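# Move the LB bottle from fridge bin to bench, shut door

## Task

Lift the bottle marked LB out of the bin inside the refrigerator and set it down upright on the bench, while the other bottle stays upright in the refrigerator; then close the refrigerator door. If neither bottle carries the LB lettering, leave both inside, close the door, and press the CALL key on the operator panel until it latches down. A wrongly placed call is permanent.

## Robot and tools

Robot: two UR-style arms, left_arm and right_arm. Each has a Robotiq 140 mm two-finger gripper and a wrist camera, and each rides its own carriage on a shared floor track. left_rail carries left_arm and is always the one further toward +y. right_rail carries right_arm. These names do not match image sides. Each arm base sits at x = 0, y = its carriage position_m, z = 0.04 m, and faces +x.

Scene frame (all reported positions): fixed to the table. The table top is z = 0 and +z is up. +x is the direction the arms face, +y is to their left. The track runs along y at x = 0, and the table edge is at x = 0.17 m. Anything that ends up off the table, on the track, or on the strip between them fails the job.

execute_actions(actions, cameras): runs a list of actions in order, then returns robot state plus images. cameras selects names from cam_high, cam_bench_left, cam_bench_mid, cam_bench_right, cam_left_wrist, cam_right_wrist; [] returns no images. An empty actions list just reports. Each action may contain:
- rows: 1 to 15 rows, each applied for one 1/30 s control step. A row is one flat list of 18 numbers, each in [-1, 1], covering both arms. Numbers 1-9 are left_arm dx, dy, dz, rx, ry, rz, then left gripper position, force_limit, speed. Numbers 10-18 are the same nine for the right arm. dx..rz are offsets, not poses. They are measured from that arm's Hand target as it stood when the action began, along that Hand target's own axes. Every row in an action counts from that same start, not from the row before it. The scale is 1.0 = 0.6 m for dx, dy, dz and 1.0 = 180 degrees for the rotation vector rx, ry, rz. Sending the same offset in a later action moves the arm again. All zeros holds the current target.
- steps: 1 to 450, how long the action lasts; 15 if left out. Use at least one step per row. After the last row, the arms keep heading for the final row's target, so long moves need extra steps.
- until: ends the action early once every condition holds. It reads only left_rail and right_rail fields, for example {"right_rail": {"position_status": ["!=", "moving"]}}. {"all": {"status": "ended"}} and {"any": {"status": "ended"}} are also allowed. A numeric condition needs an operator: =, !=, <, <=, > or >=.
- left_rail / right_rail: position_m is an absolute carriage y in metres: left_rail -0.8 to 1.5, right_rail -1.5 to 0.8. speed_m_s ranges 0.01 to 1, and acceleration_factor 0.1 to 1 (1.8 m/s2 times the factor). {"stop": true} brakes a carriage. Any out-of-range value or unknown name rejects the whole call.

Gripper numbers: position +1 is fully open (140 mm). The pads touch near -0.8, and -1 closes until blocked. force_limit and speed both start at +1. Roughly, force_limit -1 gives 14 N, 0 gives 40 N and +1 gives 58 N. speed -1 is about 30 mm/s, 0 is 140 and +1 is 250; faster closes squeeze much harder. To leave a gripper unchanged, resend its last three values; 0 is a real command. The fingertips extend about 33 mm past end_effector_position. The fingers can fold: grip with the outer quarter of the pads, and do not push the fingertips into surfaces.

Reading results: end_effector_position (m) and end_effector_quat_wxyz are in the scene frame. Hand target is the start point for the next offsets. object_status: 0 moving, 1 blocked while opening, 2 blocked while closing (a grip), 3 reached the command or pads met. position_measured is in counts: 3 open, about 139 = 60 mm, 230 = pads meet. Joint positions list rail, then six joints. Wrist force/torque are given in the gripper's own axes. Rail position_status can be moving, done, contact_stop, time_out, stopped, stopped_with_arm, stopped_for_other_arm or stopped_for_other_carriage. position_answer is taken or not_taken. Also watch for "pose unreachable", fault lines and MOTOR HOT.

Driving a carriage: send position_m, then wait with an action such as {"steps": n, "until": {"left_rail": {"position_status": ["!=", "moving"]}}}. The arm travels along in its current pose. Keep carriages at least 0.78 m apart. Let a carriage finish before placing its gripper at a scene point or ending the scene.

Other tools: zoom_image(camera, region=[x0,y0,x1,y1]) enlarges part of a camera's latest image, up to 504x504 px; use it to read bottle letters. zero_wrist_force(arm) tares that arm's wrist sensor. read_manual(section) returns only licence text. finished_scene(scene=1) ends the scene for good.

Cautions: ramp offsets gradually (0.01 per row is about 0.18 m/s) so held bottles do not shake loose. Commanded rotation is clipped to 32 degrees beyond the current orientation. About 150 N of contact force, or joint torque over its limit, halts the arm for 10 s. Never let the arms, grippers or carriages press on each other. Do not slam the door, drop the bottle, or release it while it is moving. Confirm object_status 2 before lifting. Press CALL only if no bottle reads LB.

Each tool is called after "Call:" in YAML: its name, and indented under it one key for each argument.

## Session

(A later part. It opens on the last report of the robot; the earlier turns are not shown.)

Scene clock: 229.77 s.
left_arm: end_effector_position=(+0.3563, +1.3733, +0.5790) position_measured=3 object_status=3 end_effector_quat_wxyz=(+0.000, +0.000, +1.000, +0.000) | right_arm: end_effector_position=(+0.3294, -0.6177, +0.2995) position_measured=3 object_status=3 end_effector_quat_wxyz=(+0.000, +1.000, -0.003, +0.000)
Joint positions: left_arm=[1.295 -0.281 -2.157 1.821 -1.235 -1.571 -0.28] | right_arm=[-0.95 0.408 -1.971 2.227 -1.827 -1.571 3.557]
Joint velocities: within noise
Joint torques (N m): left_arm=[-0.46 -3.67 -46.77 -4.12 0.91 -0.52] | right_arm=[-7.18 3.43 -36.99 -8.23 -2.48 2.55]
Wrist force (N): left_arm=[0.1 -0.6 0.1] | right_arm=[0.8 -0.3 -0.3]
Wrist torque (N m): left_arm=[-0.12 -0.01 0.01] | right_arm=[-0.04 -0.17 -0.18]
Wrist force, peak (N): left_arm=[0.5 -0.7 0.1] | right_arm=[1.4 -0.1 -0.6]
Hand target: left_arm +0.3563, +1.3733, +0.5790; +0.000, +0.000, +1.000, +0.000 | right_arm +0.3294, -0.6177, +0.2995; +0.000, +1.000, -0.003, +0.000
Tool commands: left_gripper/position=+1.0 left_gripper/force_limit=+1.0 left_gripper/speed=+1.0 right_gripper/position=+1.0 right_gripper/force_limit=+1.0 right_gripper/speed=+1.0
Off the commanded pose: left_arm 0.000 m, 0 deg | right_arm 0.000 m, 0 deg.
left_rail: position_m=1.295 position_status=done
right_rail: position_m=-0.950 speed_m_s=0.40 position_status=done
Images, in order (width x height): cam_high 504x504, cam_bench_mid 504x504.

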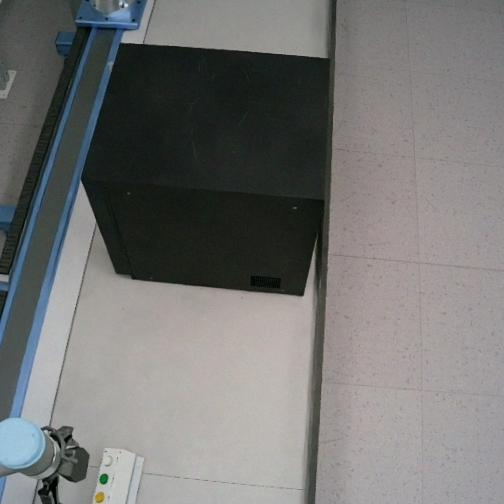

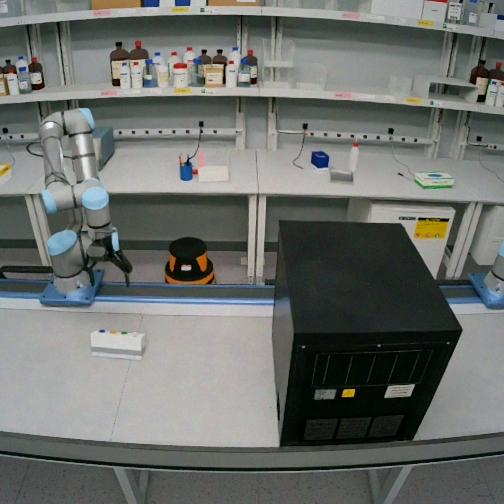

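Call:
execute_actions:
  actions:
    - {"rows":[[0,0,0,0,0,0,1,1,1,0.0,0,0,0,0.0833,0,-1,-1,-0.5]],"steps":12}
    - {"rows":[[0,0,0,0,0,0,1,1,1,0.0,0.0,0,0,0.0833,0,-1,-1,-0.5]],"steps":45}
  cameras: ["cam_right_wrist"]

Call:
zoom_image:
  camera: "cam_right_wrist"
  region: [300, 0, 620, 180]

Scene clock: 245.50 s.
left_arm: end_effector_position=(+0.3563, +1.3733, +0.5790) position_measured=3 object_status=3 end_effector_quat_wxyz=(+0.000, +0.000, +1.000, +0.000) | right_arm: end_effector_position=(+0.3294, -0.6177, +0.2995) position_measured=232 object_status=3 end_effector_quat_wxyz=(+0.001, +0.966, -0.003, +0.259)
Joint positions: left_arm=[1.295 -0.281 -2.157 1.821 -1.235 -1.571 -0.28] | right_arm=[-0.95 0.635 -2.117 2.475 -2.361 -1.875 3.716]
Joint torques (N m): left_arm=[0.98 -5.26 -46.63 -3.81 0.71 -0.28] | right_arm=[13.72 15.15 -35.91 -9.34 -3.73 2.84]
Wrist force (N): left_arm=[0.1 -0.4 0.2] | right_arm=[2.0 -0.1 -1.2]
Wrist torque (N m): left_arm=[-0.07 -0.02 0.00] | right_arm=[0.06 -0.57 -0.28]
Wrist force, peak (N): left_arm=[0.5 -0.6 0.0] | right_arm=[14.3 0.1 -3.4]
Hand target: left_arm +0.3563, +1.3733, +0.5790; +0.000, +0.000, +1.000, +0.000 | right_arm +0.3294, -0.6177, +0.2995; +0.001, +0.966, -0.003, +0.259
Off the commanded pose: left_arm 0.000 m, 0 deg | right_arm 0.000 m, 0 deg.
left_rail: position_m=1.295 position_status=done
right_rail: position_m=-0.950 speed_m_s=0.40 position_status=done
camera_calibration:
cam_right_wrist: T_world_to_cam=[[-0.0189951, -0.999491, -0.0256361, -0.595561], [-0.990261, 0.0223443, -0.137416, 0.372051], [0.137919, 0.0227763, -0.990182, 0.449649], [0, 0, 0, 1]] pos_world=[0.2951, -0.613812, 0.481092]
Images, in order (width x height): cam_right_wrist 896x504.

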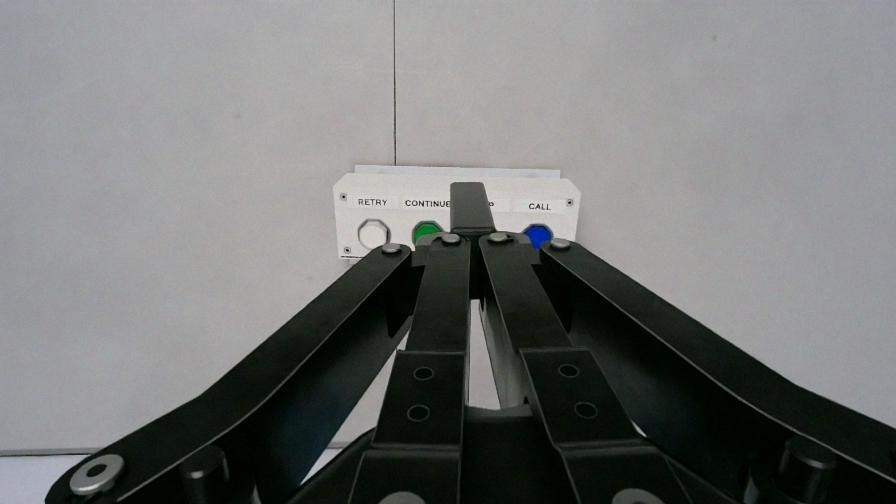

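Scaled by 1.575 from the camera's 896x504 image, which has a finer 1280x720 frame.

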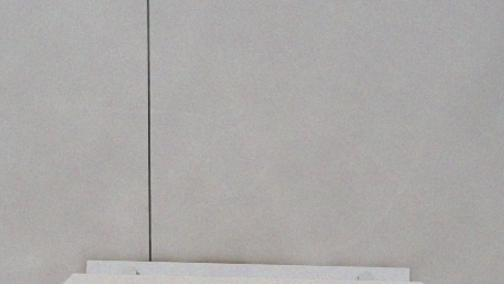

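Call:
execute_actions:
  actions:
    - {"rows":[[0,0,0,0,0,0,1,1,1,-0.048,0.042,0.075,0,0,0,-1,-1,-0.5],[0,0,0,0,0,0,1,1,1,-0.096,0.084,0.15,0,0,0,-1,-1,-0.5],[0,0,0,0,0,0,1,1,1,-0.143,0.125,0.225,0,0,0,-1,-1,-0.5]],"steps":45}

Call:
zoom_image:
  camera: "cam_bench_right"
  region: [275, 220, 375, 320]

Call:
zoom_image:
  camera: "cam_right_wrist"
  region: [320, 120, 580, 300]

Call:
zoom_image:
  camera: "cam_bench_mid"
  region: [70, 280, 170, 370]

Scene clock: 271.93 s.
left_arm: end_effector_position=(+0.3563, +1.3733, +0.5790) position_measured=3 object_status=3 end_effector_quat_wxyz=(+0.000, +0.000, +1.000, +0.000) | right_arm: end_effector_position=(+0.3220, -0.6927, +0.1397) position_measured=232 object_status=3 end_effector_quat_wxyz=(+0.001, +0.966, -0.003, +0.259)
Joint positions: left_arm=[1.295 -0.281 -2.157 1.821 -1.235 -1.571 -0.28] | right_arm=[-0.95 0.42 -2.056 2.792 -2.791 -1.779 3.517]
Joint torques (N m): left_arm=[-2.84 -3.45 -46.78 -3.84 0.95 -0.66] | right_arm=[-6.83 17.86 -27.83 -9.4 2.54 -2.71]
Wrist force (N): left_arm=[-0.3 -0.2 0.1] | right_arm=[1.7 -0.5 -1.4]
Wrist torque (N m): left_arm=[-0.05 0.05 0.00] | right_arm=[-0.08 -0.51 0.05]
Wrist force, peak (N): left_arm=[0.4 -0.7 -0.4] | right_arm=[11.7 -7.1 -14.2]
Hand target: left_arm +0.3563, +1.3733, +0.5790; +0.000, +0.000, +1.000, +0.000 | right_arm +0.3220, -0.6927, +0.1397; +0.001, +0.966, -0.003, +0.259
Off the commanded pose: left_arm 0.000 m, 0 deg | right_arm 0.000 m, 0 deg.
left_rail: position_m=1.295 position_status=done
right_rail: position_m=-0.950 speed_m_s=0.40 position_status=done
camera_calibration:
cam_right_wrist: T_world_to_cam=[[-0.0189951, -0.999491, -0.0256361, -0.674661], [-0.990261, 0.0223443, -0.137416, 0.344522], [0.137919, 0.0227763, -0.990182, 0.294032], [0, 0, 0, 1]] pos_world=[0.2878, -0.688712, 0.321192]

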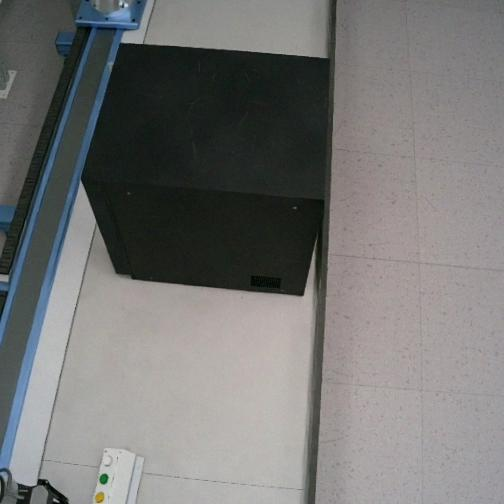

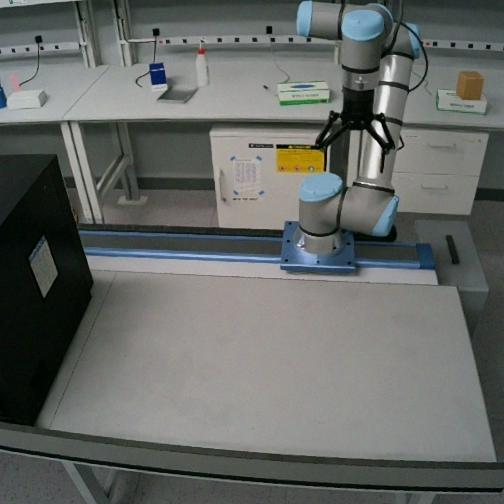

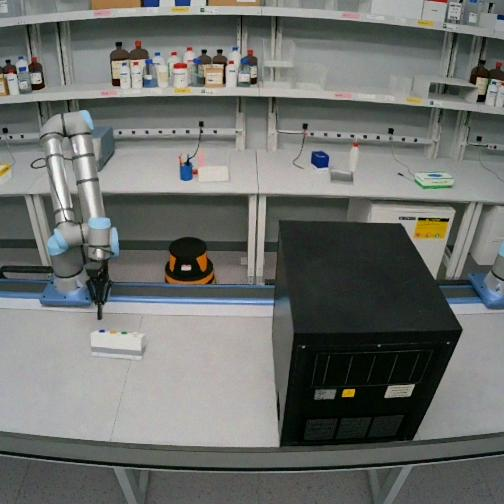

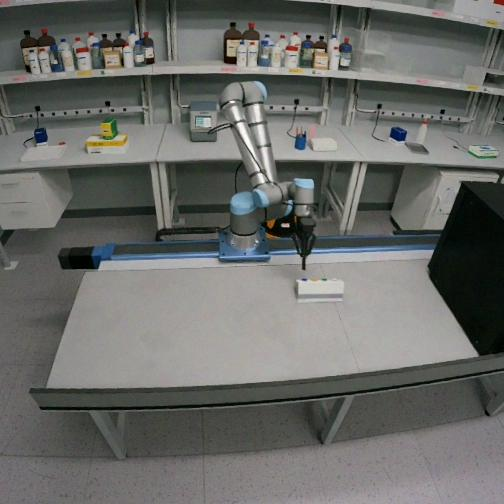

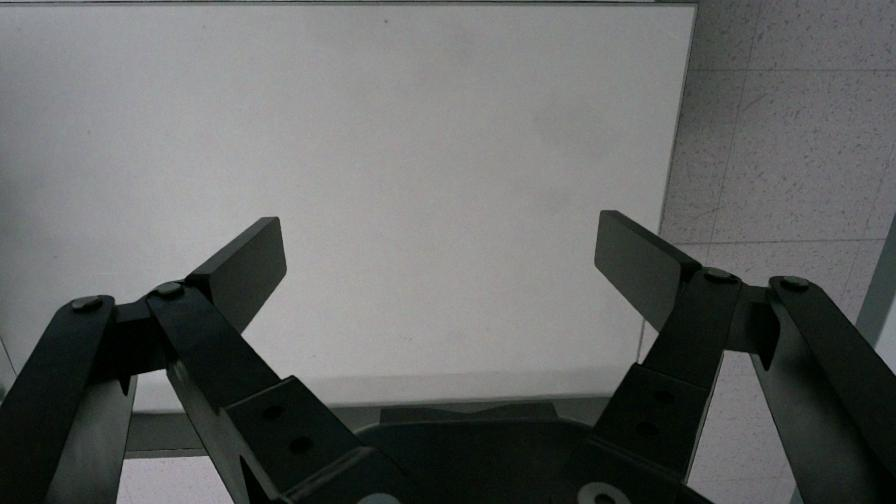

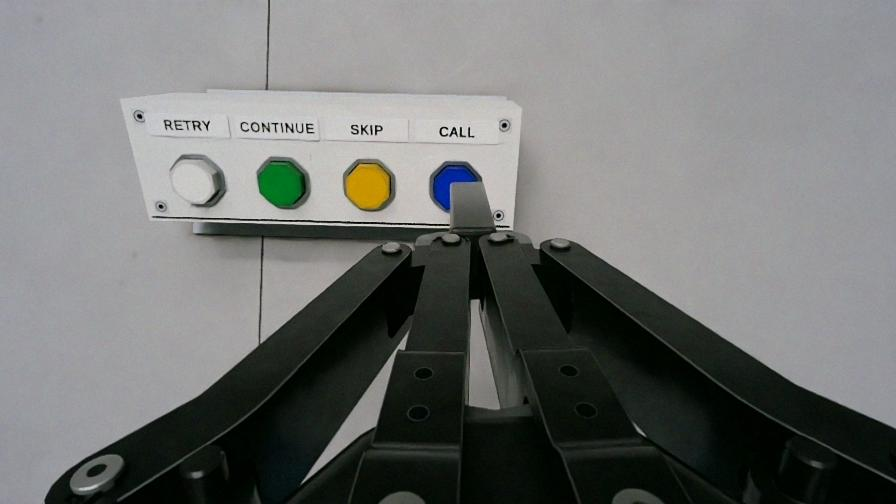

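Scaled by 5.040 from the camera's 504x504 image, which has a finer 720x720 frame.

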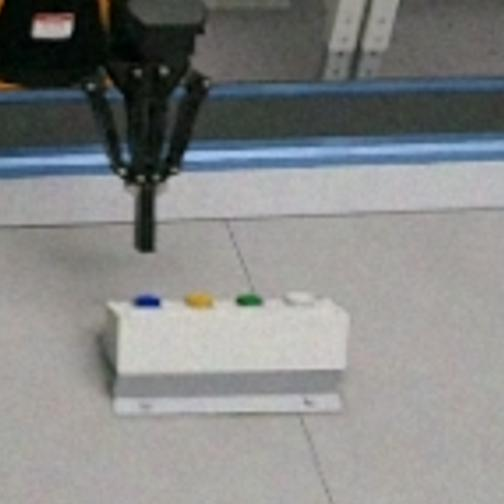

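Scaled by 1.938 from the camera's 896x504 image, which has a finer 1280x720 frame.

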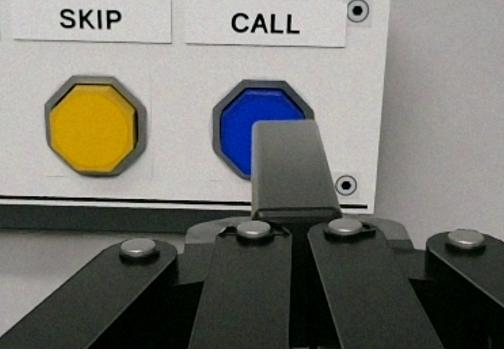

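Scaled by 5.040 from the camera's 504x504 image, which has a finer 720x720 frame.

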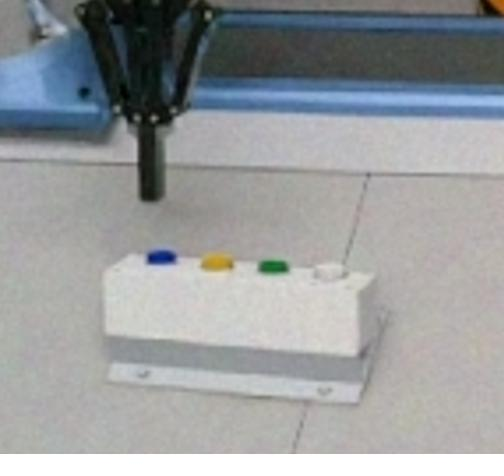

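Call:
execute_actions:
  actions:
    - {"rows":[[0,0,0,0,0,0,1,1,1,0,-0.004,0.02,0,0,0,-1,-1,-0.5],[0,0,0,0,0,0,1,1,1,0,-0.0075,0.04,0,0,0,-1,-1,-0.5],[0,0,0,0,0,0,1,1,1,0,-0.0075,0.06,0,0,0,-1,-1,-0.5],[0,0,0,0,0,0,1,1,1,0,-0.0075,0.071,0,0,0,-1,-1,-0.5]],"steps":30}
    - {"rows":[[0,0,0,0,0,0,1,1,1,0,0,0.005,0,0,0,-1,-1,-0.5]],"steps":12}
  cameras: ["cam_right_wrist","cam_bench_right"]

Call:
zoom_image:
  camera: "cam_right_wrist"
  region: [320, 120, 580, 300]

Call:
zoom_image:
  camera: "cam_bench_right"
  region: [285, 240, 355, 310]

Scene clock: 296.37 s.
left_arm: end_effector_position=(+0.3563, +1.3733, +0.5790) position_measured=3 object_status=3 end_effector_quat_wxyz=(+0.000, +0.000, +1.000, +0.000) | right_arm: end_effector_position=(+0.3448, -0.6883, +0.1002) position_measured=232 object_status=3 end_effector_quat_wxyz=(+0.001, +0.966, -0.003, +0.259)
Joint positions: left_arm=[1.295 -0.281 -2.157 1.821 -1.235 -1.571 -0.28] | right_arm=[-0.95 0.4 -1.845 2.815 -3.028 -1.77 3.499]
Joint torques (N m): left_arm=[-0.37 -3.18 -48.38 -4.36 1.05 -0.91] | right_arm=[-6.8 9.7 -20.59 -9.23 2.42 -2.54]
Wrist force (N): left_arm=[0.4 -0.4 0.2] | right_arm=[2.2 -0.2 -1.6]
Wrist torque (N m): left_arm=[-0.09 -0.08 0.00] | right_arm=[0.02 -0.62 0.05]
Wrist force, peak (N): left_arm=[0.5 -0.7 -0.1] | right_arm=[2.6 -0.5 -5.5]
Hand target: left_arm +0.3563, +1.3733, +0.5790; +0.000, +0.000, +1.000, +0.000 | right_arm +0.3448, -0.6883, +0.1002; +0.001, +0.966, -0.003, +0.259
Off the commanded pose: left_arm 0.000 m, 0 deg | right_arm 0.000 m, 0 deg.
left_rail: position_m=1.295 position_status=done
right_rail: position_m=-0.950 speed_m_s=0.40 position_status=done
camera_calibration:
cam_right_wrist: T_world_to_cam=[[-0.0189951, -0.999491, -0.0256361, -0.67094], [-0.990261, 0.0223443, -0.137416, 0.36159], [0.137919, 0.0227763, -0.990182, 0.251776], [0, 0, 0, 1]] pos_world=[0.3106, -0.684412, 0.281792]
Images, in order (width x height): cam_bench_right 504x504, cam_right_wrist 896x504.

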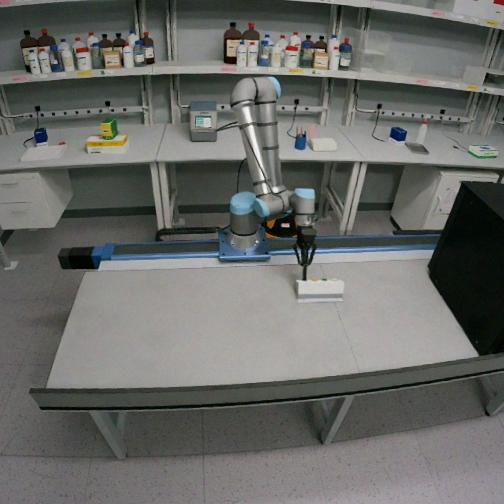

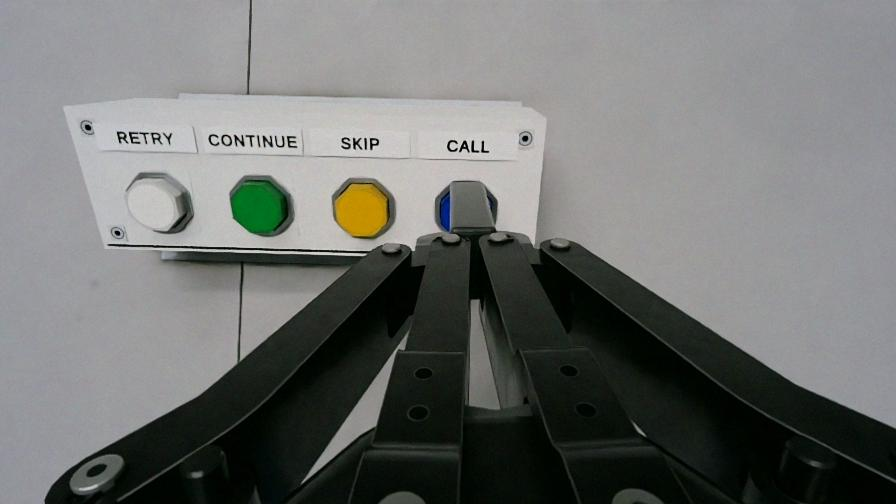

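Scaled by 1.938 from the camera's 896x504 image, which has a finer 1280x720 frame.

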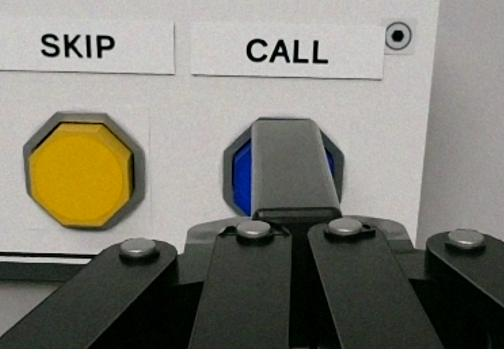

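Scaled by 7.200 from the camera's 504x504 image, which has a finer 720x720 frame.

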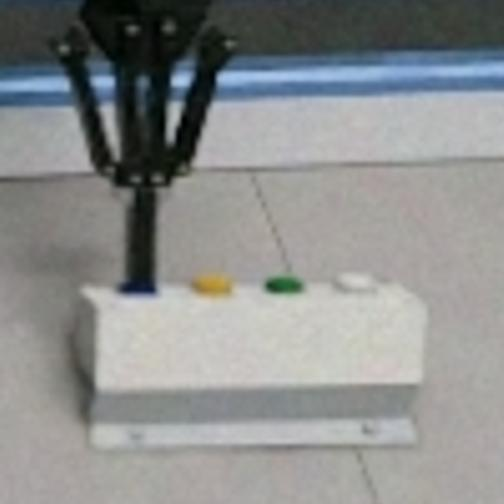

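Call:
zero_wrist_force:
  arm: "right_arm"

Call:
execute_actions:
  actions:
    - {"rows":[[0,0,0,0,0,0,1,1,1,0,0,0.004,0,0,0,-1,-1,-0.5],[0,0,0,0,0,0,1,1,1,0,0,0.008,0,0,0,-1,-1,-0.5]],"steps":15}
  cameras: []

Call:
execute_actions:
  actions:
    - {"rows":[[0,0,0,0,0,0,1,1,1,0,0,0.003,0,0,0,-1,-1,-0.5],[0,0,0,0,0,0,1,1,1,0,0,0.005,0,0,0,-1,-1,-0.5]],"steps":15}
  cameras: []

Wrist force sensor zeroed.

Scene clock: 304.73 s.
left_arm: end_effector_position=(+0.3563, +1.3733, +0.5790) position_measured=3 object_status=3 end_effector_quat_wxyz=(+0.000, +0.000, +1.000, +0.000) | right_arm: end_effector_position=(+0.3472, -0.6884, +0.0960) position_measured=232 object_status=3 end_effector_quat_wxyz=(+0.001, +0.966, -0.003, +0.259)
Joint positions: left_arm=[1.295 -0.281 -2.157 1.821 -1.235 -1.571 -0.28] | right_arm=[-0.95 0.396 -1.822 2.817 -3.054 -1.768 3.495]
Joint torques (N m): left_arm=[-0.3 -6.86 -47.48 -4.46 1.17 -1.04] | right_arm=[-6.64 9.58 -20.25 -9.45 4 -2.74]
Wrist force (N, zeroed by zero_wrist_force on right_arm): left_arm=[-0.1 -0.2 -0.1] | right_arm=[-1.1 4.2 -7.1]
Wrist torque (N m, zeroed by zero_wrist_force on right_arm): left_arm=[-0.03 0.02 0.00] | right_arm=[-0.15 0.01 -0.01]
Wrist force, peak (N, zeroed by zero_wrist_force on right_arm): left_arm=[0.7 -0.5 -0.4] | right_arm=[-0.8 3.8 -7.5]
Hand target: left_arm +0.3563, +1.3733, +0.5790; +0.000, +0.000, +1.000, +0.000 | right_arm +0.3472, -0.6884, +0.0960; +0.001, +0.966, -0.003, +0.259
Off the commanded pose: left_arm 0.000 m, 0 deg | right_arm 0.000 m, 0 deg.
left_rail: position_m=1.295 position_status=done
right_rail: position_m=-0.950 speed_m_s=0.40 position_status=done
No camera images: "cameras" was empty.

Scene clock: 315.20 s.
left_arm: end_effector_position=(+0.3563, +1.3733, +0.5790) position_measured=3 object_status=3 end_effector_quat_wxyz=(+0.000, +0.000, +1.000, +0.000) | right_arm: end_effector_position=(+0.3485, -0.6884, +0.0942) position_measured=232 object_status=3 end_effector_quat_wxyz=(+0.001, +0.966, -0.003, +0.260)
Joint positions: left_arm=[1.295 -0.281 -2.157 1.821 -1.235 -1.571 -0.28] | right_arm=[-0.95 0.395 -1.81 2.819 -3.07 -1.768 3.493]
Joint torques (N m): left_arm=[-0.43 -6.05 -47.36 -4.06 0.92 -1.01] | right_arm=[2.84 -4.35 -25.72 -6.27 -0.5 0.12]
Wrist force (N, zeroed by zero_wrist_force on right_arm): left_arm=[0.1 -0.3 0.2] | right_arm=[-19.2 14.2 -83.1]
Wrist torque (N m, zeroed by zero_wrist_force on right_arm): left_arm=[-0.06 -0.03 0.00] | right_arm=[-0.72 -0.80 -0.01]
Wrist force, peak (N, zeroed by zero_wrist_force on right_arm): left_arm=[0.7 -0.6 -0.4] | right_arm=[-23.9 21.1 -147.1]
Hand target: left_arm +0.3563, +1.3733, +0.5790; +0.000, +0.000, +1.000, +0.000 | right_arm +0.3485, -0.6884, +0.0942; +0.001, +0.966, -0.003, +0.260 (not the last commanded pose)
Tool commands: left_gripper/position=+1.0 left_gripper/force_limit=+1.0 left_gripper/speed=+1.0 right_gripper/position=-1.0 right_gripper/force_limit=-1.0 right_gripper/speed=-0.498039
Off the commanded pose: left_arm 0.000 m, 0 deg | right_arm 0.001 m, 0 deg.
FORCE FAULT: contact force on the right arm reached its limit, and that arm stopped for 10 seconds. The contact can be on any part of that arm, not only on its tool. That arm's remaining commands of this call were not run. That arm's target is now where it stood when the stop ended, not its last command. That arm accepts commands again.
left_rail: position_m=1.295 position_status=done
right_rail: position_m=-0.950 speed_m_s=0.40 position_status=done
No camera images: "cameras" was empty.

Call:
execute_actions:
  actions:
    - {"rows":[[0,0,0,0,0,0,1,1,1,0,0,-0.02,0,0,0,-1,-1,-0.5],[0,0,0,0,0,0,1,1,1,0,0,-0.05,0,0,0,-1,-1,-0.5],[0,0,0,0,0,0,1,1,1,0,0,-0.085,0,0,0,-1,-1,-0.5],[0,0,0,0,0,0,1,1,1,-0.05,0,-0.12,0,0,0,-1,-1,-0.5]],"steps":30}
  cameras: ["cam_right_wrist","cam_bench_right","cam_bench_mid"]

Call:
zoom_image:
  camera: "cam_right_wrist"
  region: [240, 100, 560, 280]

Call:
zoom_image:
  camera: "cam_bench_right"
  region: [285, 240, 355, 310]

Call:
zoom_image:
  camera: "cam_bench_mid"
  region: [70, 280, 170, 370]

Scene clock: 325.33 s.
left_arm: end_effector_position=(+0.3563, +1.3733, +0.5790) position_measured=3 object_status=3 end_effector_quat_wxyz=(+0.000, +0.000, +1.000, +0.000) | right_arm: end_effector_position=(+0.2864, -0.6880, +0.1414) position_measured=232 object_status=3 end_effector_quat_wxyz=(+0.001, +0.966, -0.003, +0.260)
Joint positions: left_arm=[1.295 -0.281 -2.157 1.821 -1.235 -1.571 -0.28] | right_arm=[-0.95 0.506 -2.125 2.806 -2.719 -1.819 3.594]
Joint torques (N m): left_arm=[0.34 -7.18 -47.7 -3.89 0.84 -0.76] | right_arm=[6.35 -7.13 -41.21 -2.68 2.31 2.93]
Wrist force (N, zeroed by zero_wrist_force on right_arm): left_arm=[0.2 -0.1 -0.1] | right_arm=[-1.1 -0.6 0.1]
Wrist torque (N m, zeroed by zero_wrist_force on right_arm): left_arm=[-0.02 -0.04 0.01] | right_arm=[-0.13 0.28 -0.34]
Wrist force, peak (N, zeroed by zero_wrist_force on right_arm): left_arm=[0.5 -0.7 0.1] | right_arm=[-18.0 14.2 -84.4]
Hand target: left_arm +0.3563, +1.3733, +0.5790; +0.000, +0.000, +1.000, +0.000 | right_arm +0.2864, -0.6880, +0.1414; +0.001, +0.966, -0.003, +0.260
Off the commanded pose: left_arm 0.000 m, 0 deg | right_arm 0.000 m, 0 deg.
left_rail: position_m=1.295 position_status=done
right_rail: position_m=-0.950 speed_m_s=0.40 position_status=done
camera_calibration:
cam_right_wrist: T_world_to_cam=[[-0.0185213, -0.999495, -0.02582, -0.670767], [-0.989992, 0.0219465, -0.139407, 0.309309], [0.139903, 0.0229796, -0.989899, 0.300116], [0, 0, 0, 1]] pos_world=[0.251802, -0.684114, 0.322885]
Images, in order (width x height): cam_bench_mid 504x504, cam_bench_right 504x504, cam_right_wrist 896x504.

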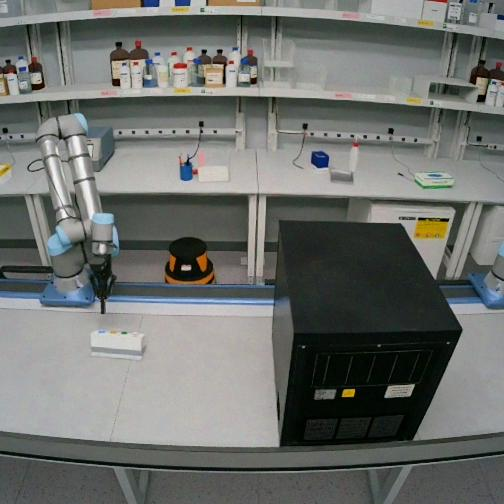

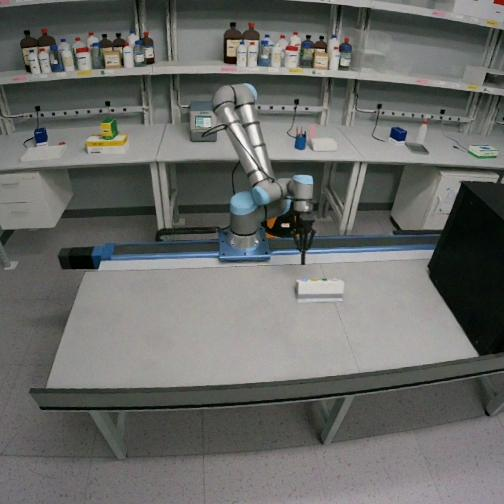

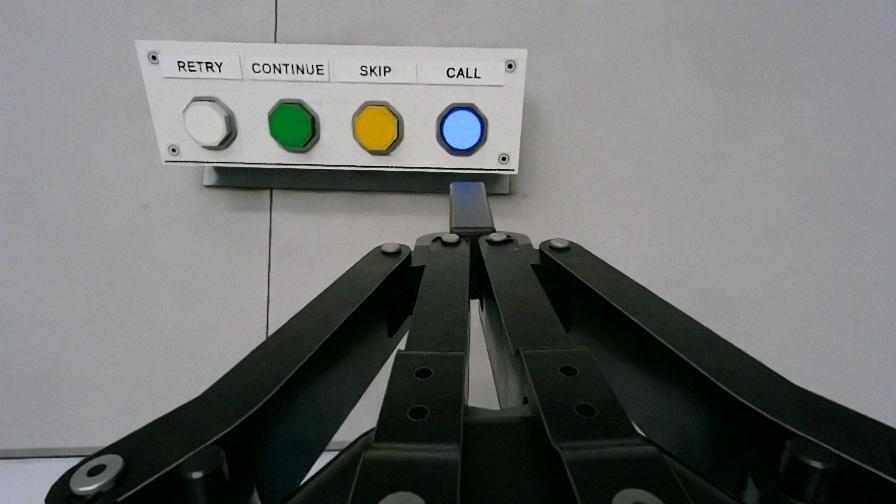

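Scaled by 1.575 from the camera's 896x504 image, which has a finer 1280x720 frame.

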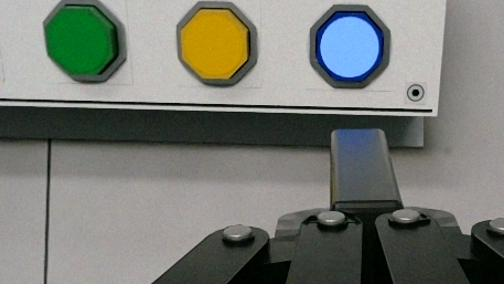

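Scaled by 7.200 from the camera's 504x504 image, which has a finer 720x720 frame.

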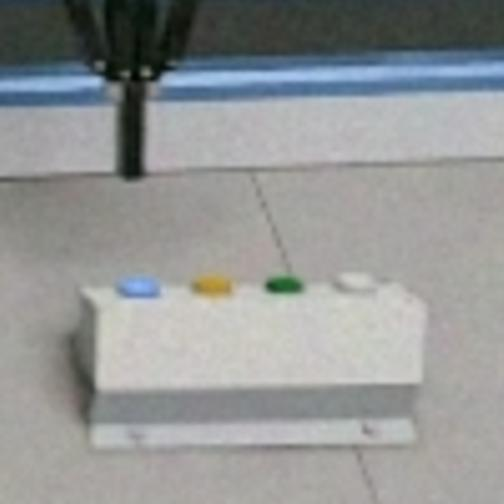

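Scaled by 5.040 from the camera's 504x504 image, which has a finer 720x720 frame.

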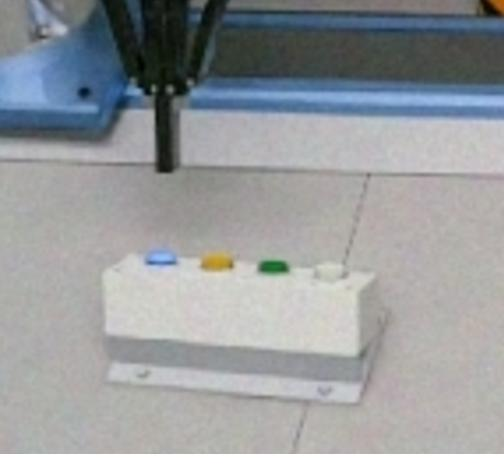

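Call:
finished_scene:

The scene is finished: the task was done.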